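# Bend a rod into an upright arch between two sockets

## Task

Shape the rod into an arch that stands upright, with each of its two ends seated in one of the board's two sockets.

## Robot and tools

Robot: two arms, left_arm and right_arm, each with a two-finger gripper. In the scene frame the origin sits at table-top height halfway between the nominal arm bases; +x points out over the table, +z points up, and left_arm is on the +y side. Arm and camera names do not match image left and right. Calibrated bases: left_arm at (-0.028, +0.243, 0) m with quat_wxyz (+1.000, 0, 0, +0.006); right_arm at (+0.034, -0.297, 0) m with quat_wxyz (+1.000, 0, 0, 0). A camera stand is fixed to the floor behind the arms. Loose objects may occasionally get a small shove from outside.

Gripper axes: the fingers point along the gripper's +z and close along its y. end_effector_position is the spot between the pads, roughly 1 cm short of the fingertips. Positions and quaternions in results, and move targets' reference poses, are in the scene frame; offsets are along the current Hand target's own axes. Printed poses may be off by a few cm, more at long reach.

execute_actions(actions, cameras): actions is a list of actions; each action is a list of up to 15 rows, one row per 1/30 s control step; a short action repeats its last row to fill 15 steps. Every row holds 14 numbers in [-1, 1]: dx, dy, dz, rx, ry, rz, opening for left_arm, then the same seven for right_arm, always all 14. dx..rz are an offset from that arm's Hand target as it was when the action began (not from the previous row); 1.0 equals 0.6 m or 180 degrees; rx, ry, rz form one rotation vector. Repeating an offset in a new action moves further. Opening is absolute: +1 fully open (0.093 m), -1 closed. Sending six zeros re-requests the current Hand target. cameras: list of names, ["all"], or []; images come by default only with an empty actions list. An empty list also reports the scene number and task.

move(target, speed, blend, opening_speed, grip_force, blocking, cameras): target is one 14-number row in the same layout and scale, or a list of up to 15 such rows; every row is an offset from the Hand targets at the move's start, not from the previous row. Paths are straight, finish together, take at least 0.5 s and are cut off at 10 s. speed: m/s, 0.002 to 2.9, default 0.25 (turn rate up to twice that in rad/s); one value or one per target. blend: metres of corner rounding per target, 0 means stop at each. opening_speed: rate of opening change per second on the -1..+1 scale, at least 0.2. grip_force: newtons per pad, 10 to 50, one value or one per arm; stays set; lower values close slowly. blocking=false returns after about 0.5 s while the move continues. Moves do not avoid obstacles or the other arm; faster moves overshoot and hit harder; avoid paths passing near an arm's own base. The result adds a 'move:' line: done, off_target, moving, held or fault, plus limits (paced = pose clipped, held = steps withheld). Done means within 10 mm and 2 degrees.

wait(seconds 0 to 10): lets time pass with last commands held. stop(): brakes a running move. zoom_image(camera, region [x0, y0, x1, y1] pixels, at most 504 by 504): enlarges part of the newest image of cam_head_left, cam_head_right, cam_low, cam_left_wrist or cam_right_wrist. Cameras overall: cam_head_left, cam_head_right, cam_high, cam_low, cam_left_wrist, cam_right_wrist, each 672x504. read_manual(section) returns licence texts only. finished_scene(scene 1 to 3) ends the scene irreversibly; the arch must hold without the robot. Scene 1 is practice; after ending it, make no further call in that reply.

Results: end_effector_position (m), end_effector_quat_wxyz, Hand target (your last commanded pose after clipping; next offsets count from it), Tool commands, grip_measured (+1 open, -1 closed; pads meet near -0.94; add about 0.0208 per mm of object width; may read up to 0.02 high), Joint positions (gripper opening in metres last), joint torques (numbers 1 to 3 wrap at ±28 N m), joint velocities ('within noise' when still), and step readings for action calls.

Control notes: orientation commands are clipped to 40 degrees from the measured orientation each step. Grippers often settle short or tilted, especially at long reach; check after each move and send the remaining distance as an offset. A blocked arm keeps pushing until commanded back past its gripper. To grip firmly, send about 0.24 below the reading for the object's width and keep sending it; to release, send well above that reading. Sending 0 for an opening is a real command, so resend the present value to leave a gripper unchanged.

Avoid: dropping the rod or letting it leave the table, releasing it while it moves, fast impacts with the table, board or fixtures, squeezing or bumping the arms against each other (a gripper closing on the other's fingers counts), straining a wrist camera cable, and pushing at unreachable poses. Holding loads or stretched poses heats motors: MOTOR HOT appears at 75 °C, a fault folds the arm at 90 °C, and at 100 °C it drops.

Each tool is called after "Request:" in YAML: its name, and indented under it one key for each argument.

## Session

Request:
execute_actions:
  actions: []

Scene clock: 0.00 s.
left_arm: end_effector_position=(+0.3139, +0.2734, +0.1030) grip_measured=+1.000 end_effector_quat_wxyz=(+0.556, -0.041, +0.827, +0.068) | right_arm: end_effector_position=(+0.4776, -0.2022, +0.1025) grip_measured=+1.000 end_effector_quat_wxyz=(+0.518, -0.038, +0.830, +0.206)
Joint positions: left_arm=[0.009 1.233 0.259 0.588 -0.138 0.016 0.093] | right_arm=[0.104 1.712 0.683 0.622 -0.296 0.208 0.093]
Joint velocities: within noise
Joint torques (N m): no reading
Heat: left arm: 29 °C; right arm: 29 °C.
Hand target: left_arm +0.3174, +0.2735, +0.1111; +0.566, -0.041, +0.820, +0.067 | right_arm +0.4785, -0.2022, +0.1057; +0.519, -0.038, +0.829, +0.206
Tool commands: left_gripper/opening=+1.0 right_gripper/opening=+1.0

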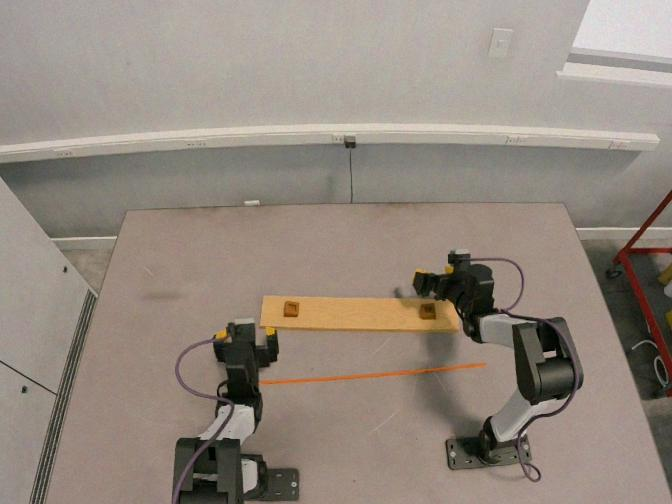

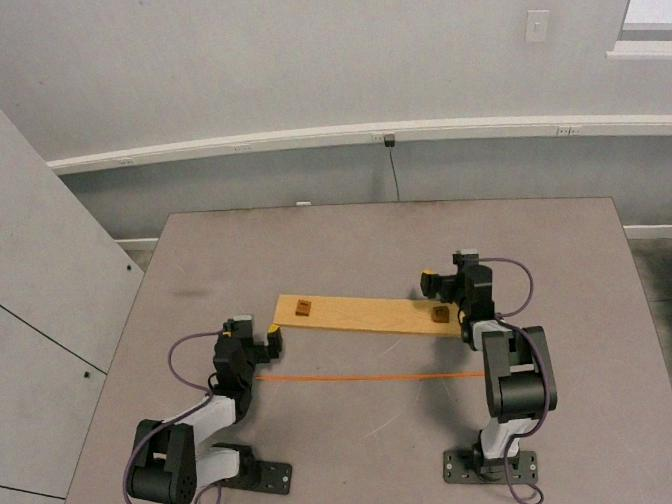

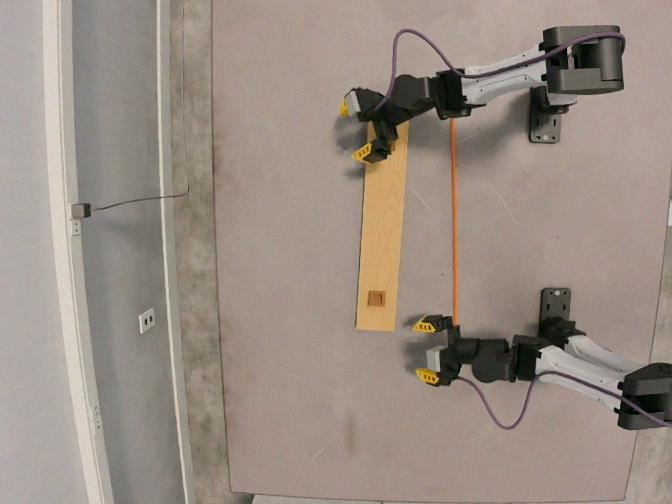

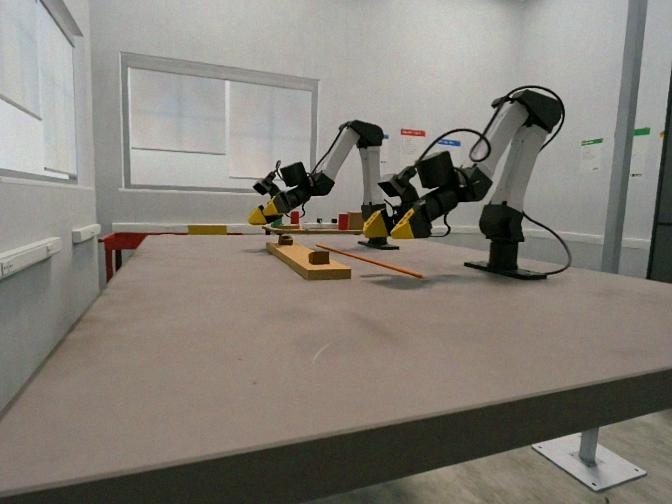

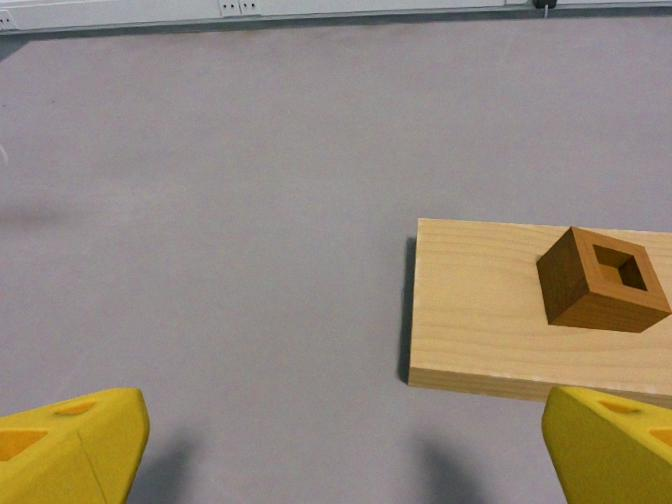

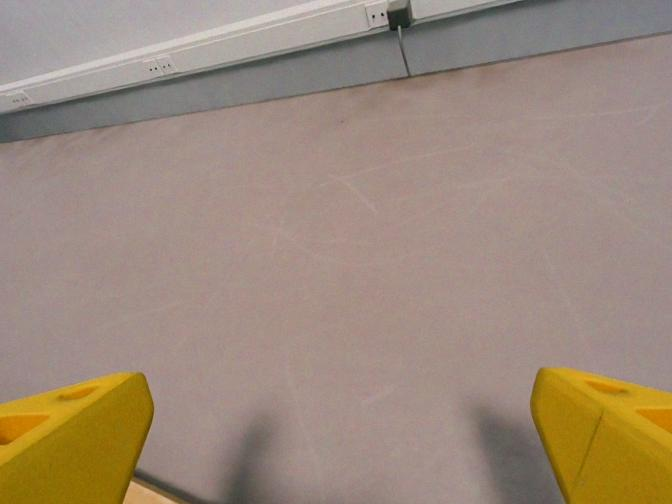

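Request:
move:
  target: [-0.032,-0.1467,-0.1743,0.3373,0.2659,0.4588,1,0.1038,0.1817,-0.3355,-0.1624,0.3764,-0.4106,1]
  cameras: ["all"]

Scene clock: 40.30 s.
left_arm: end_effector_position=(+0.2363, +0.1710, +0.1547) grip_measured=+1.000 end_effector_quat_wxyz=(-0.002, +0.701, +0.713, -0.006) | right_arm: end_effector_position=(+0.2484, -0.1694, +0.1572) grip_measured=+1.000 end_effector_quat_wxyz=(-0.008, +0.701, -0.713, -0.005)
Joint positions: left_arm=[-0.272 1.591 1.429 -1.419 0.009 1.295 0.093] | right_arm=[0.53 1.476 1.328 -1.41 -0.014 -1.025 0.093]
Joint torques (N m): left_arm=[-0.46 -6.9 8.9 0.11 0.05 0.01] | right_arm=[0.49 -4.48 9.28 0.18 0.2 -0.21]
Heat: left arm: 34 °C; right arm: 37 °C.
Hand target: left_arm +0.2403, +0.1699, +0.1600; +0.000, +0.707, +0.707, +0.000 | right_arm +0.2498, -0.1698, +0.1598; +0.000, +0.707, -0.707, +0.000
Off the commanded pose: left_arm 0.007 m, 1 deg | right_arm 0.003 m, 1 deg.
move: done

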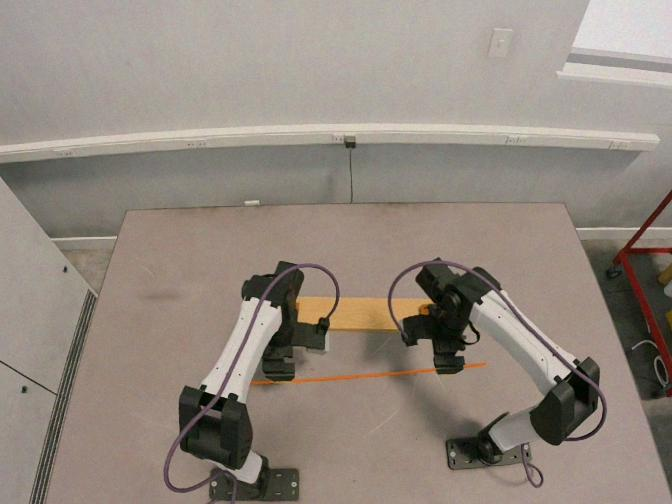

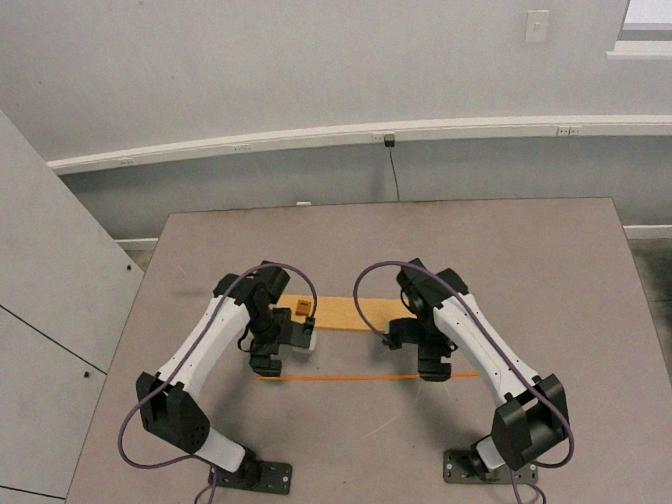

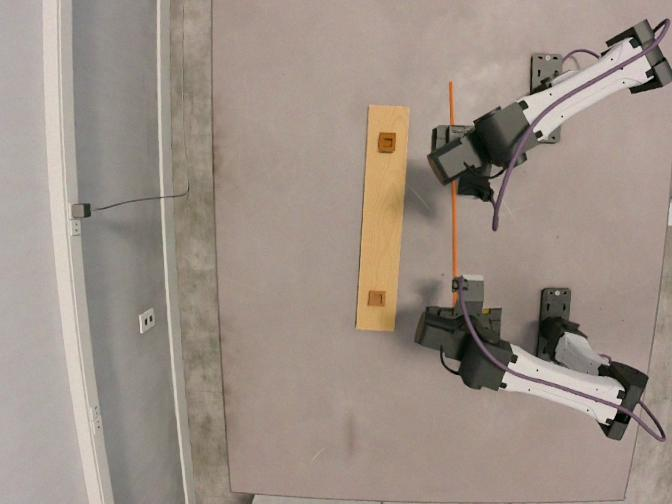

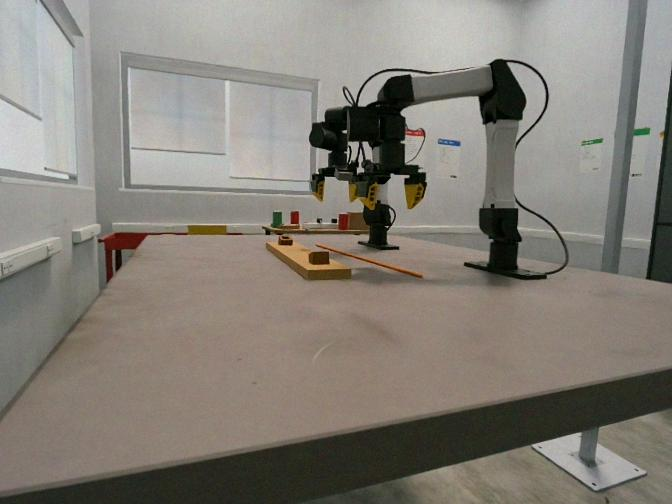

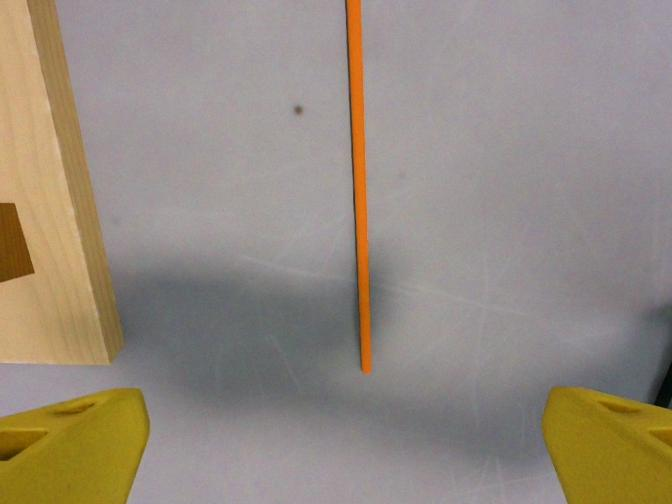

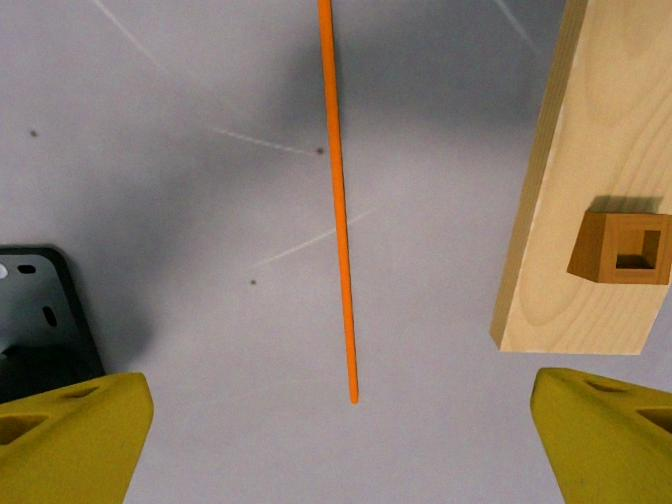

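Request:
move:
  target: [0.0943,-0.0288,0.1417,0,0,-0.024,0,0.157,-0.0162,0.1447,0,0,-0.024,0]
  cameras: ["cam_left_wrist","cam_right_wrist","cam_high"]

Scene clock: 91.03 s.
left_arm: end_effector_position=(+0.2220, +0.2250, +0.0719) grip_measured=+0.002 end_effector_quat_wxyz=(-0.011, +0.678, +0.735, -0.008) | right_arm: end_effector_position=(+0.2585, -0.2637, +0.0724) grip_measured=+0.002 end_effector_quat_wxyz=(+0.011, +0.731, -0.682, -0.005)
Joint positions: left_arm=[-0.084 1.546 1.052 -1.105 0 1.419 0.045] | right_arm=[0.154 1.448 0.965 -1.111 0.006 -1.487 0.045]
Joint torques (N m): left_arm=[0.46 -9.37 4.78 0.38 0.11 -0.03] | right_arm=[-0.55 -7.57 5.52 0.43 -0.04 -0.24]
Heat: left arm: 36 °C; right arm: 35 °C.
Hand target: left_arm +0.2229, +0.2265, +0.0748; -0.001, +0.680, +0.733, +0.000 | right_arm +0.2596, -0.2640, +0.0730; +0.000, +0.733, -0.680, +0.000
Off the commanded pose: left_arm 0.004 m, 2 deg | right_arm 0.001 m, 2 deg.
move: done
Images, in order (width x height): cam_high 672x504, cam_left_wrist 672x504, cam_right_wrist 672x504.

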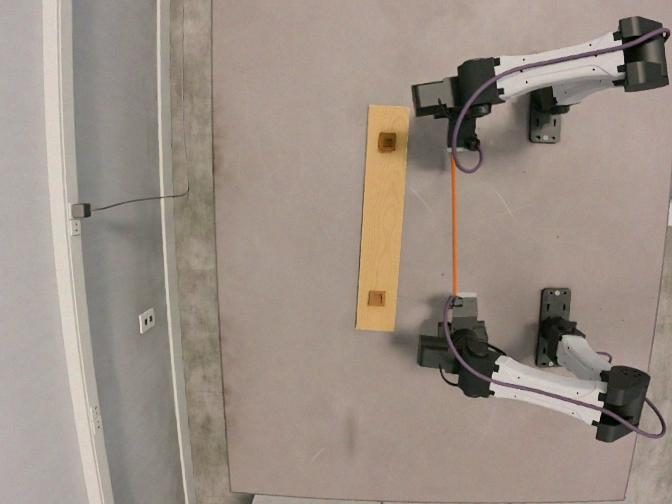

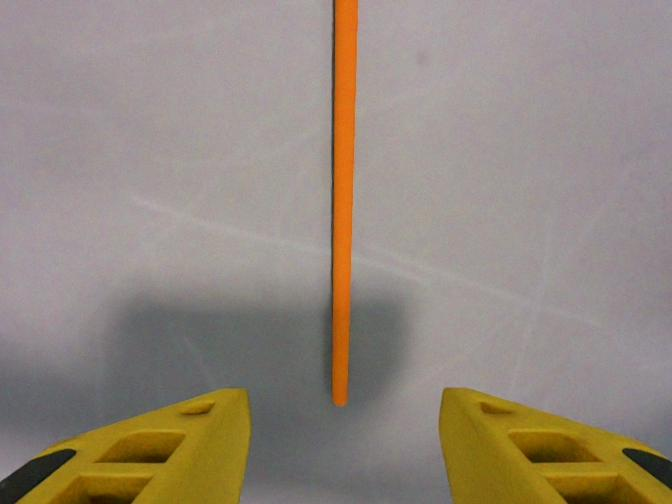

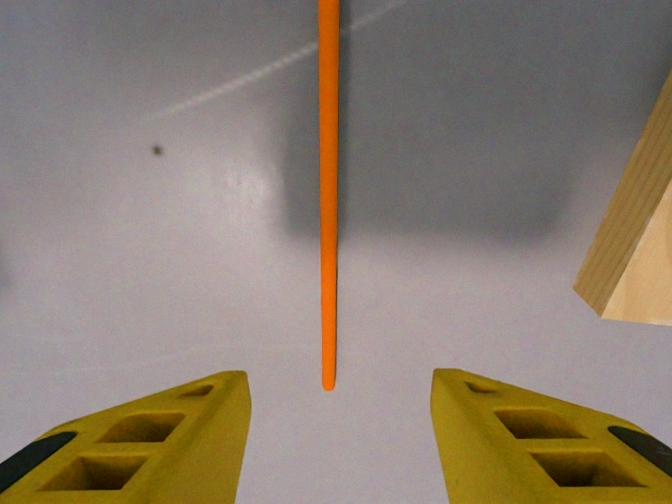

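Request:
move:
  target:
    - [0,0,0.0913,0,0,0,0,0,0,0.0917,0,0,0,0]
    - [0,0,0.0913,0,0,0,-1,0,0,0.0917,0,0,0,-1]
  speed: 0.1
  cameras: ["cam_left_wrist","cam_right_wrist","cam_low"]

Scene clock: 99.77 s.
left_arm: end_effector_position=(+0.2225, +0.2249, +0.0230) grip_measured=-0.972 end_effector_quat_wxyz=(-0.001, +0.679, +0.734, +0.000) | right_arm: end_effector_position=(+0.2596, -0.2635, +0.0232) grip_measured=-0.972 end_effector_quat_wxyz=(+0.000, +0.732, -0.681, +0.004)
Joint positions: left_arm=[-0.084 1.593 0.893 -0.872 0 1.42 0] | right_arm=[0.154 1.495 0.798 -0.868 0.006 -1.489 0]
Joint torques (N m): left_arm=[0.49 -6.5 4.71 0.35 0.11 -0.03] | right_arm=[-0.58 -4.27 5.63 0.51 -0.04 -0.2]
Heat: left arm: 35 °C; right arm: 35 °C.
Hand target: left_arm +0.2228, +0.2266, +0.0201; -0.001, +0.680, +0.734, +0.000 | right_arm +0.2597, -0.2640, +0.0179; +0.000, +0.733, -0.680, +0.000
Off the commanded pose: left_arm 0.003 m, 0 deg | right_arm 0.005 m, 0 deg.
move: done
Images, in order (width x height): cam_low 672x504, cam_left_wrist 672x504, cam_right_wrist 672x504.

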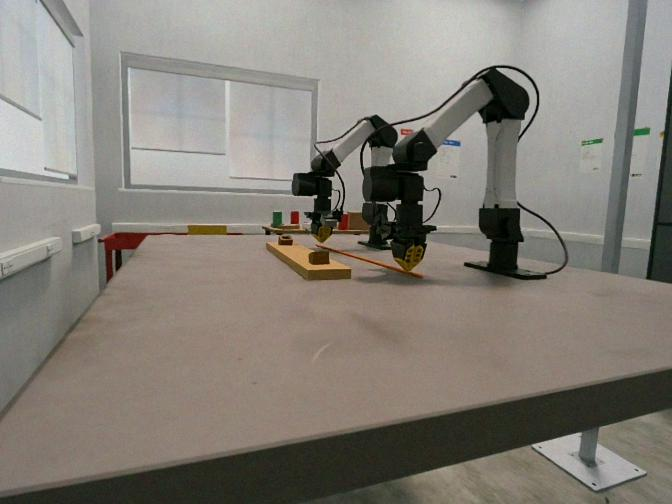

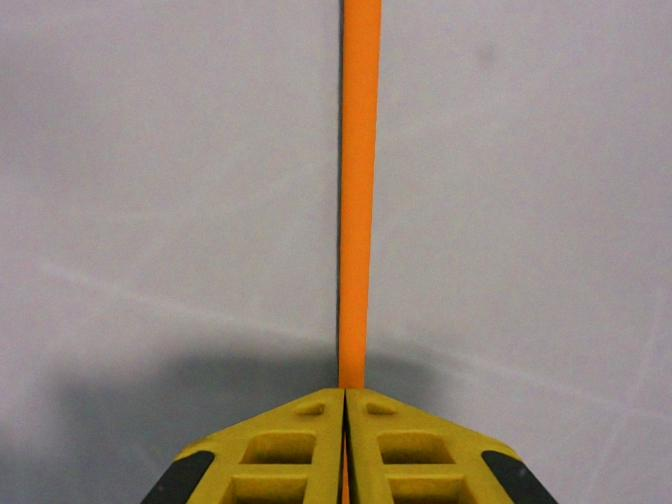

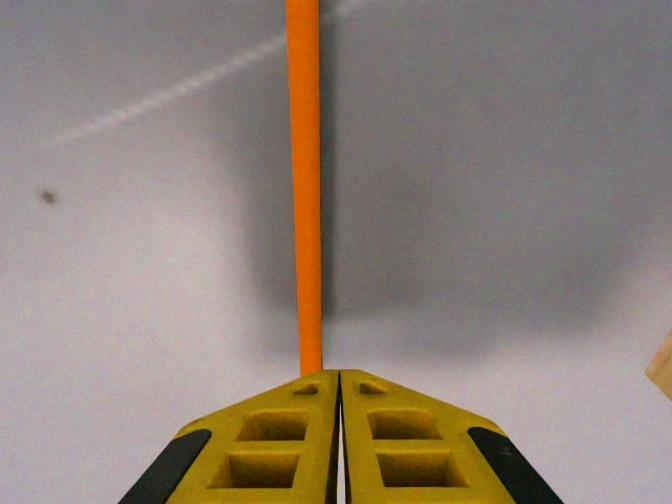

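Request:
move:
  target:
    - [0,0,-0.01,0,0,0,0,0,0,-0.01,0,0,0,0]
    - [0,0,0.02,0,0,0,0,0,0,0.02,0,0,0,0]
  speed: 0.08
  cameras: ["cam_left_wrist","cam_right_wrist","cam_low"]

Request:
zoom_image:
  camera: "cam_low"
  region: [250, 200, 450, 300]

Scene clock: 106.17 s.
left_arm: end_effector_position=(+0.2215, +0.2250, +0.0163) grip_measured=-0.002 end_effector_quat_wxyz=(-0.002, +0.679, +0.734, -0.001) | right_arm: end_effector_position=(+0.2600, -0.2635, +0.0113) grip_measured=-0.002 end_effector_quat_wxyz=(+0.000, +0.732, -0.681, +0.004)
Joint positions: left_arm=[-0.084 1.605 0.875 -0.846 0 1.421 0.045] | right_arm=[0.154 1.521 0.769 -0.813 0.006 -1.489 0.045]
Joint torques (N m): left_arm=[0.47 -5.48 3.52 0.58 0.11 -0.04] | right_arm=[-0.57 -4.42 5.42 0.52 -0.05 -0.2]
Heat: left arm: 35 °C; right arm: 35 °C.
Hand target: left_arm +0.2228, +0.2266, +0.0082; +0.000, +0.680, +0.733, +0.000 | right_arm +0.2597, -0.2640, +0.0060; +0.000, +0.733, -0.680, +0.000
Off the commanded pose: left_arm 0.008 m, 0 deg | right_arm 0.005 m, 0 deg.
move: done
Images, in order (width x height): cam_low 672x504, cam_left_wrist 672x504, cam_right_wrist 672x504.

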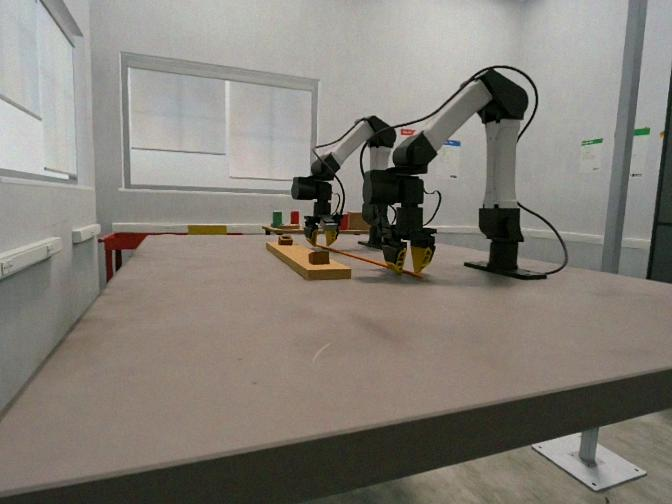

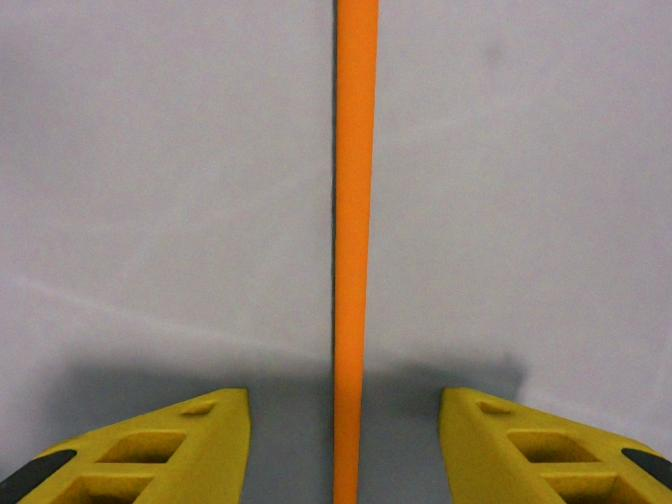

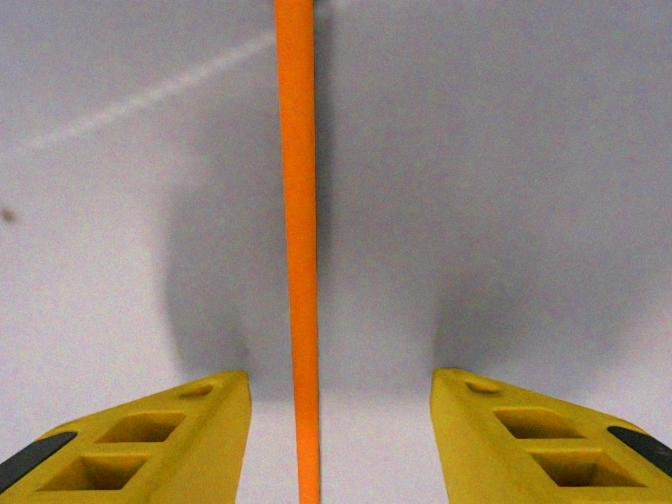

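Scaled by 2.520 from the camera's 672x504 image, which has a finer 960x720 frame.

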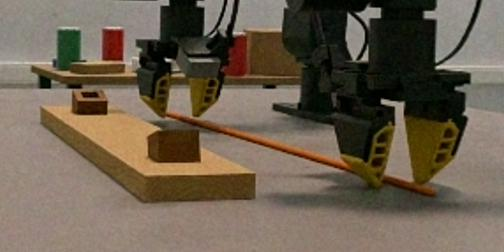

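Request:
move:
  target:
    - [0,0,-0.008,0,0,0,0,0,0,-0.003,0,0,0,0]
    - [0,0,-0.008,0,0,0,-1,0,0,-0.003,0,0,0,-1]
  speed: 0.08
  cameras: ["cam_left_wrist","cam_right_wrist"]

Scene clock: 111.73 s.
left_arm: end_effector_position=(+0.2259, +0.2250, +0.0163) grip_measured=-0.963 end_effector_quat_wxyz=(+0.005, +0.679, +0.734, +0.005) | right_arm: end_effector_position=(+0.2604, -0.2634, +0.0117) grip_measured=-0.972 end_effector_quat_wxyz=(-0.001, +0.732, -0.681, +0.005)
Joint positions: left_arm=[-0.084 1.605 0.875 -0.828 -0.002 1.422 0] | right_arm=[0.154 1.519 0.77 -0.813 0.006 -1.489 0]
Joint torques (N m): left_arm=[0.44 -6.39 4.67 0.26 0.12 -0.05] | right_arm=[-0.59 -4.62 5.78 0.44 -0.05 -0.2]
Heat: left arm: 34 °C; right arm: 34 °C.
Hand target: left_arm +0.2229, +0.2266, +0.0130; +0.000, +0.680, +0.734, +0.000 | right_arm +0.2596, -0.2640, +0.0077; +0.000, +0.733, -0.680, +0.000
Off the commanded pose: left_arm 0.005 m, 1 deg | right_arm 0.004 m, 1 deg.
move: done
Images, in order (width x height): cam_left_wrist 672x504, cam_right_wrist 672x504.

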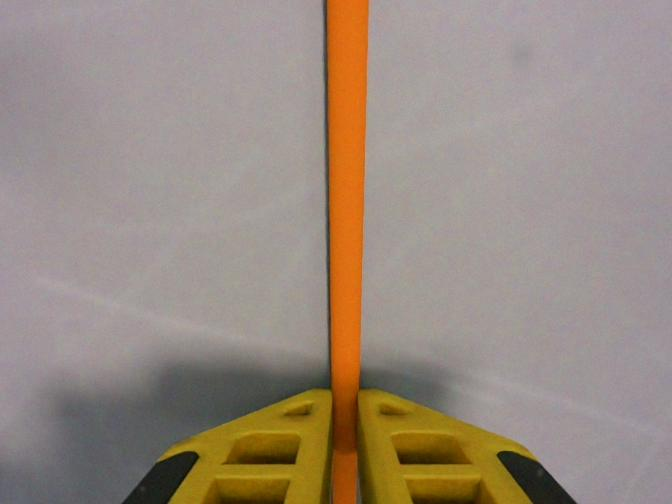

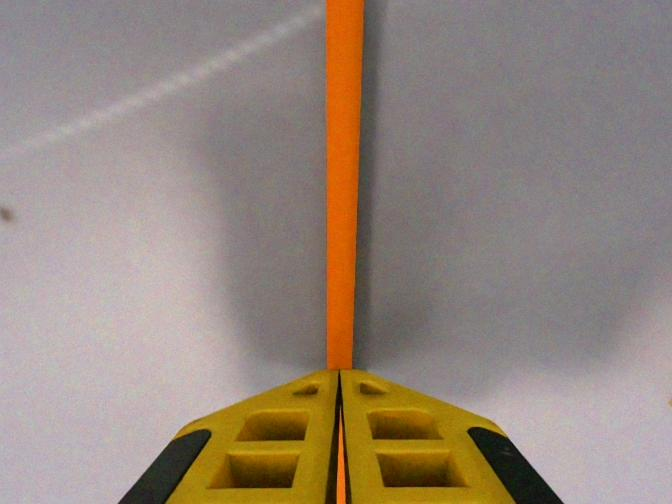

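Request:
move:
  target:
    - [0,0,0,0,0,0,-1,0,0,-0.008,0,0,0,-0.4]
    - [0,0,0,0,0,0,-1,0,0,0.022,0,0,0,-0.4]
    - [0,0,0,0,0,0,-1,0,0,0.022,0,0,0,-1]
  speed: 0.08
  cameras: ["cam_left_wrist","cam_right_wrist"]

Scene clock: 118.23 s.
left_arm: end_effector_position=(+0.2259, +0.2250, +0.0163) grip_measured=-0.963 end_effector_quat_wxyz=(+0.005, +0.679, +0.734, +0.005) | right_arm: end_effector_position=(+0.2606, -0.2634, +0.0110) grip_measured=-0.972 end_effector_quat_wxyz=(-0.002, +0.732, -0.681, +0.006)
Joint positions: left_arm=[-0.084 1.605 0.875 -0.828 -0.002 1.422 0] | right_arm=[0.154 1.519 0.766 -0.807 0.006 -1.489 0]
Joint torques (N m): left_arm=[0.46 -6.39 4.67 0.26 0.13 -0.05] | right_arm=[-0.58 -2.13 3.18 0.92 -0.05 -0.2]
Heat: left arm: 34 °C; right arm: 34 °C.
Hand target: left_arm +0.2229, +0.2265, +0.0130; +0.000, +0.680, +0.734, +0.000 | right_arm +0.2596, -0.2640, -0.0055; +0.000, +0.733, -0.680, +0.000
Off the commanded pose: left_arm 0.005 m, 1 deg | right_arm 0.017 m, 1 deg.
move: off_target (right_arm); target 3's new opening was sent with right_arm's hand 0.018 m and 2 deg from that target
Images, in order (width x height): cam_left_wrist 672x504, cam_right_wrist 672x504.

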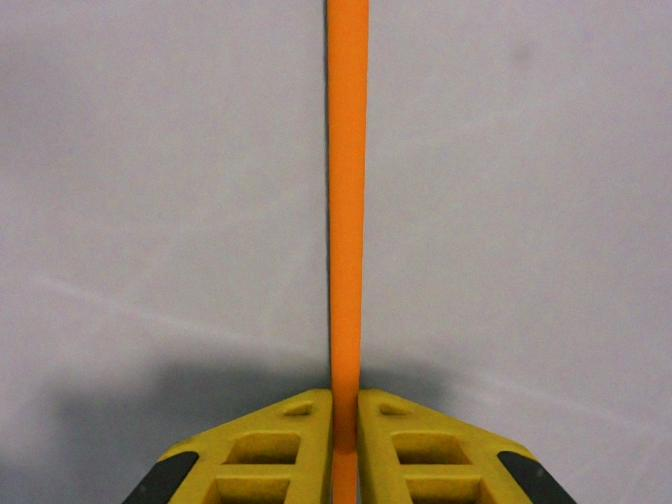

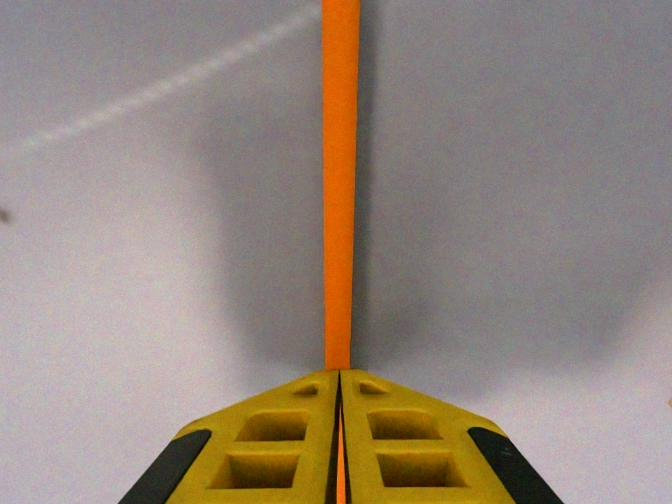

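Request:
move:
  target: [0,0,0,0,0,0,-1,0,0,0.0,0,0,0,0]
  speed: 0.08
  cameras: ["all"]

Request:
zoom_image:
  camera: "cam_head_right"
  region: [400, 300, 520, 400]

Request:
zoom_image:
  camera: "cam_low"
  region: [270, 200, 370, 275]

Scene clock: 126.00 s.
left_arm: end_effector_position=(+0.2259, +0.2250, +0.0163) grip_measured=-0.963 end_effector_quat_wxyz=(+0.005, +0.679, +0.734, +0.005) | right_arm: end_effector_position=(+0.2774, -0.2611, +0.0127) grip_measured=-0.002 end_effector_quat_wxyz=(-0.029, +0.731, -0.681, +0.027)
Joint positions: left_arm=[-0.084 1.605 0.875 -0.828 -0.002 1.422 0] | right_arm=[0.154 1.519 0.77 -0.743 0.007 -1.49 0.045]
Joint torques (N m): left_arm=[0.47 -6.39 4.68 0.26 0.13 -0.05] | right_arm=[-0.53 -2.28 3.15 0.45 -0.07 -0.18]
Heat: left arm: 33 °C; right arm: 34 °C.
Hand target: left_arm +0.2229, +0.2265, +0.0130; +0.000, +0.680, +0.734, +0.000 | right_arm +0.2597, -0.2639, -0.0054; +0.000, +0.733, -0.680, +0.000
Off the commanded pose: left_arm 0.005 m, 1 deg | right_arm 0.026 m, 4 deg.
move: off_target (right_arm)

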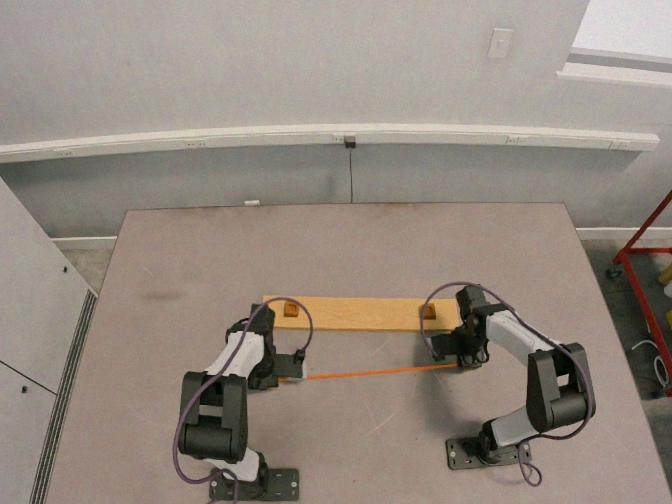

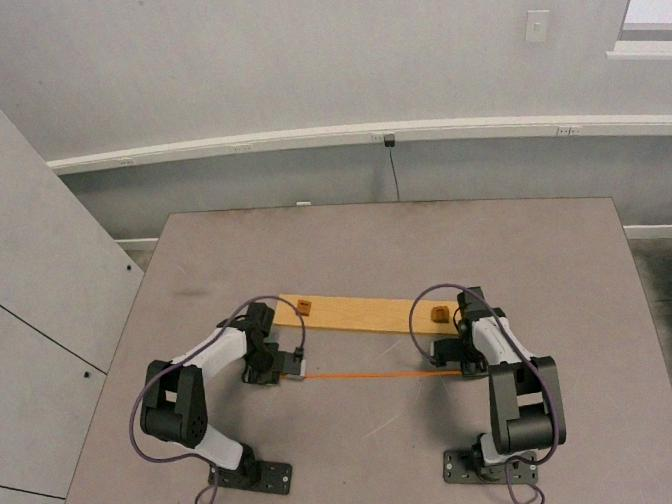

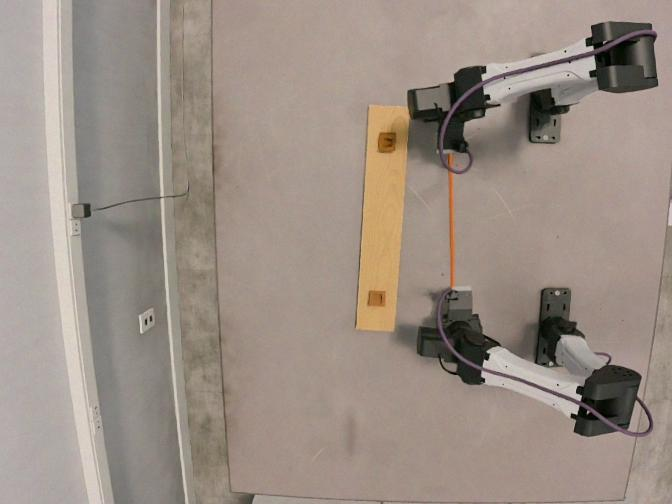

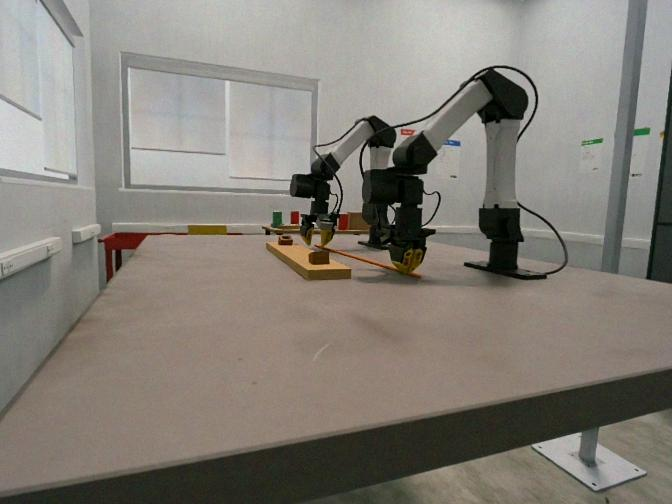

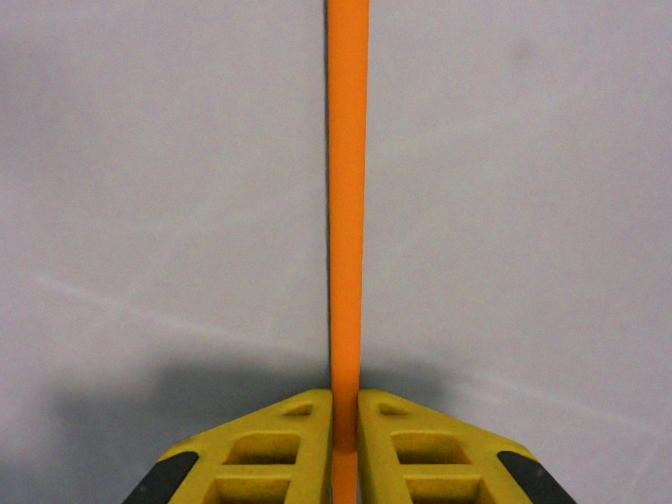

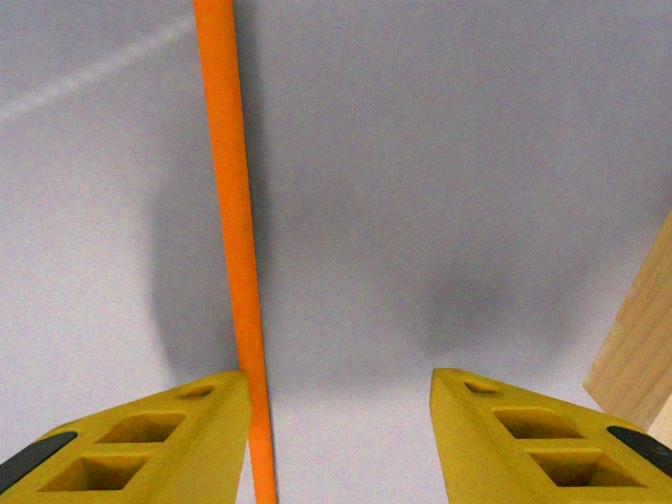

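Scaled by 4.200 from the camera's 672x504 image, which has a finer 960x720 frame.

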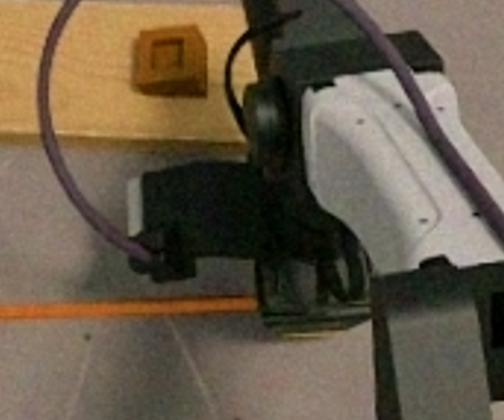

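Scaled by 5.040 from the camera's 672x504 image, which has a finer 960x720 frame.

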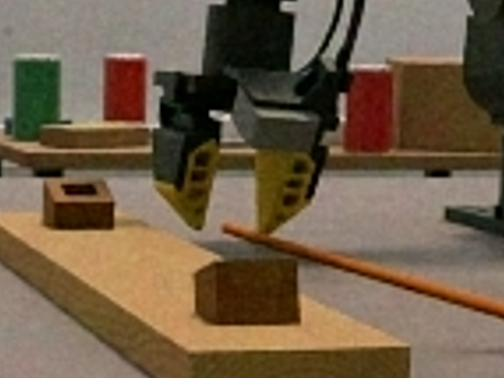

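Request:
move:
  target:
    - [0,0,0,0,0,0,-1,0,0.0067,-0.059,0,0,0,0]
    - [0,0,0,0,0,0,-1,0,0.0067,-0.014,0,0,0,0]
  speed: 0.08
  cameras: ["cam_low","cam_right_wrist"]

Request:
zoom_image:
  camera: "cam_low"
  region: [270, 200, 370, 275]

Scene clock: 141.57 s.
left_arm: end_effector_position=(+0.2259, +0.2250, +0.0163) grip_measured=-0.963 end_effector_quat_wxyz=(+0.005, +0.679, +0.734, +0.005) | right_arm: end_effector_position=(+0.2558, -0.2644, +0.0079) grip_measured=-0.002 end_effector_quat_wxyz=(+0.000, +0.732, -0.681, +0.004)
Joint positions: left_arm=[-0.084 1.605 0.875 -0.828 -0.002 1.422 0] | right_arm=[0.154 1.513 0.746 -0.799 0.007 -1.49 0.045]
Joint torques (N m): left_arm=[0.46 -6.39 4.67 0.26 0.13 -0.05] | right_arm=[-0.39 -4.31 5.46 0.51 -0.05 -0.18]
Heat: left arm: 33 °C; right arm: 33 °C.
Hand target: left_arm +0.2229, +0.2265, +0.0130; +0.000, +0.680, +0.734, +0.000 | right_arm +0.2556, -0.2642, +0.0029; +0.000, +0.733, -0.680, +0.000
Off the commanded pose: left_arm 0.005 m, 1 deg | right_arm 0.005 m, 0 deg.
move: done
Images, in order (width x height): cam_low 672x504, cam_right_wrist 672x504.

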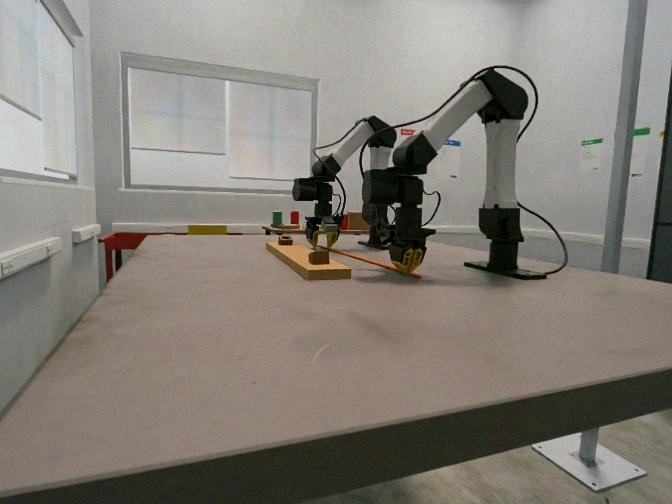

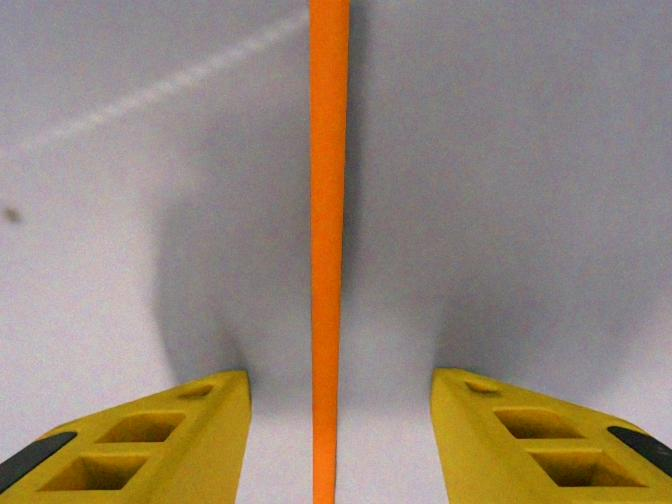

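Scaled by 5.040 from the camera's 672x504 image, which has a finer 960x720 frame.

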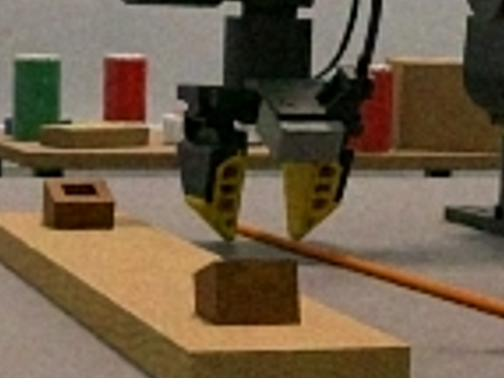

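Request:
move:
  target:
    - [0,0,0,0,0,0,-1,0,0,0.008,0,0,0,0]
    - [0,0,0,0,0,0,-1,0,0,0.008,0,0,0,-1]
  speed: 0.08
  cameras: ["cam_right_wrist"]

Scene clock: 145.83 s.
left_arm: end_effector_position=(+0.2259, +0.2250, +0.0163) grip_measured=-0.963 end_effector_quat_wxyz=(+0.005, +0.679, +0.734, +0.005) | right_arm: end_effector_position=(+0.2557, -0.2644, +0.0060) grip_measured=-0.952 end_effector_quat_wxyz=(+0.000, +0.732, -0.681, +0.004)
Joint positions: left_arm=[-0.084 1.605 0.875 -0.828 -0.002 1.422 0] | right_arm=[0.154 1.517 0.741 -0.791 0.007 -1.49 0]
Joint torques (N m): left_arm=[0.46 -6.39 4.67 0.26 0.13 -0.05] | right_arm=[-0.39 -3.64 4.85 0.63 -0.06 -0.18]
Heat: left arm: 33 °C; right arm: 33 °C.
Hand target: left_arm +0.2229, +0.2265, +0.0130; +0.000, +0.680, +0.734, +0.000 | right_arm +0.2556, -0.2642, -0.0019; +0.000, +0.733, -0.680, +0.000
Off the commanded pose: left_arm 0.005 m, 1 deg | right_arm 0.008 m, 0 deg.
move: done
Images, in order (width x height): cam_right_wrist 672x504.

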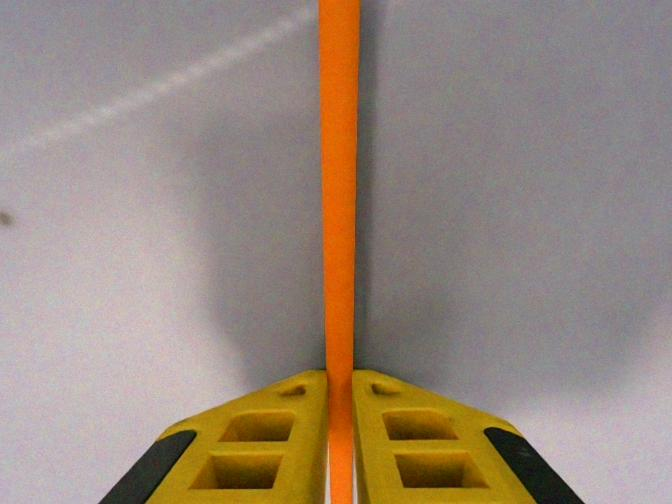

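Request:
move:
  target:
    - [0,0,-0.16,0,0,0,-1,0,0,-0.16,0,0,0,-1]
    - [0.0162,0.197,-0.345,-0.333,-0.0125,0.0216,-1,-0.0213,-0.1427,-0.3698,0.333,0.0125,0.0216,-1]
  speed: 0.2
  blend: [0.03,0]
  cameras: ["all"]

Scene clock: 163.30 s.
left_arm: end_effector_position=(+0.3401, +0.2456, +0.2158) grip_measured=-0.963 end_effector_quat_wxyz=(+0.342, +0.614, +0.620, +0.349) | right_arm: end_effector_position=(+0.3400, -0.2461, +0.2189) grip_measured=-0.959 end_effector_quat_wxyz=(-0.349, +0.614, -0.617, +0.347)
Joint positions: left_arm=[-0.01 1.14 0.857 -0.266 -0.011 1.569 0] | right_arm=[0.31 0.899 0.758 -0.422 0.265 -1.402 0]
Joint torques (N m): left_arm=[0.53 -6.12 6.56 1.95 0.25 -0.11] | right_arm=[0.68 -2.85 7.28 2.07 0.26 -0.12]
Heat: left arm: 33 °C; right arm: 33 °C.
Hand target: left_arm +0.3401, +0.2452, +0.2199; +0.353, +0.612, +0.613, +0.354 | right_arm +0.3398, -0.2451, +0.2201; -0.354, +0.612, -0.612, +0.354
Off the commanded pose: left_arm 0.004 m, 2 deg | right_arm 0.002 m, 1 deg.
move: done

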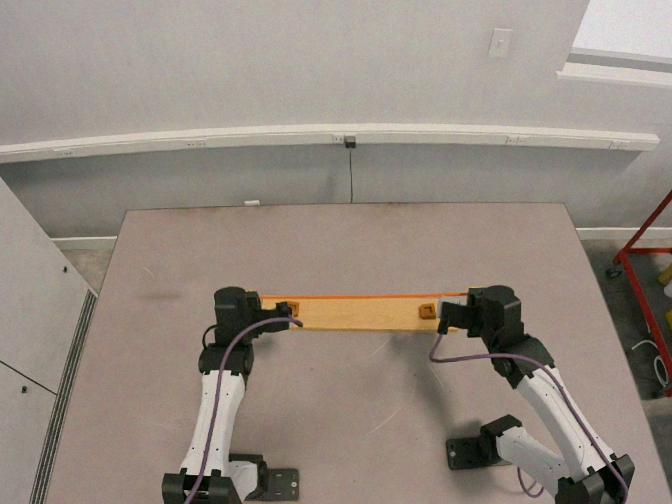

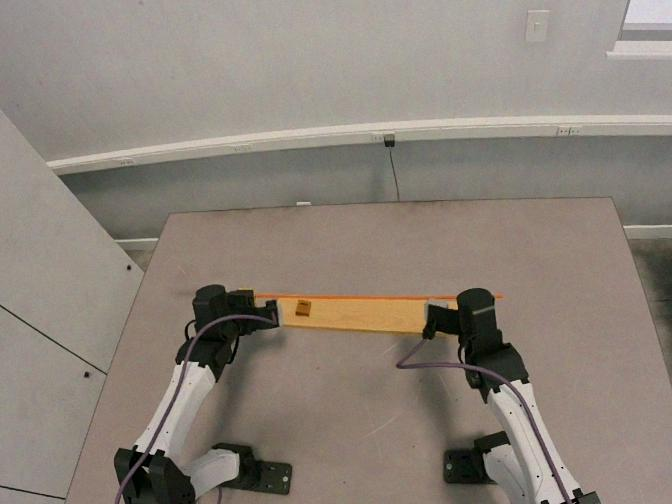

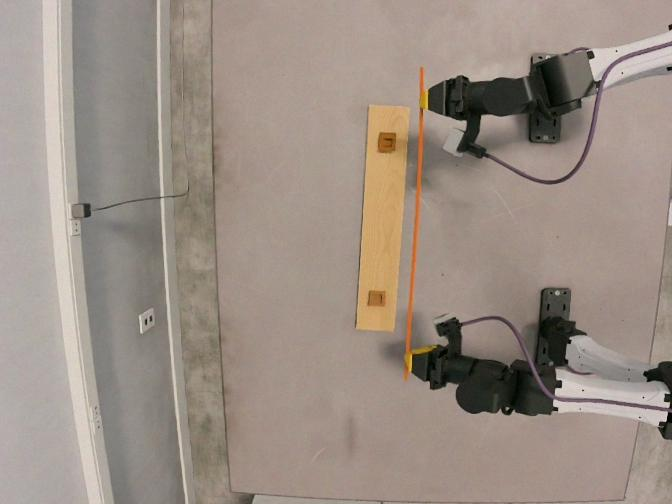

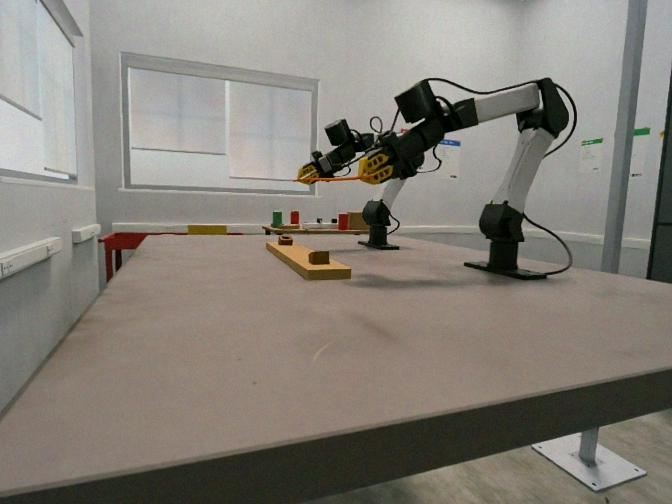

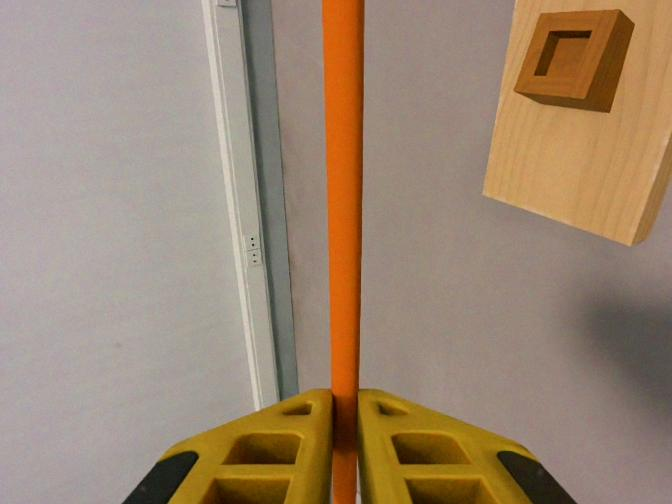

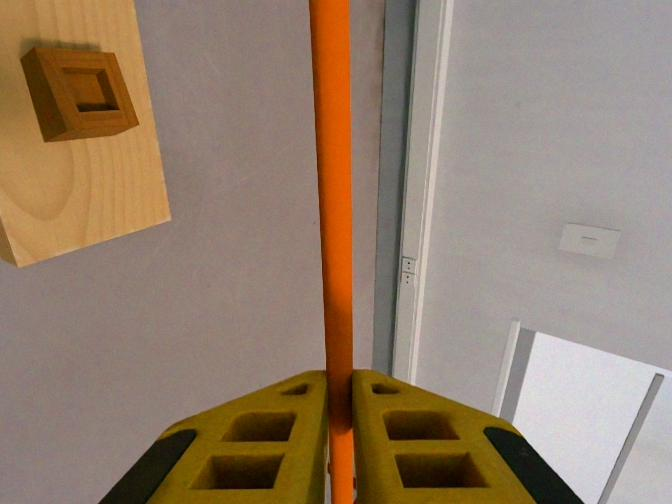

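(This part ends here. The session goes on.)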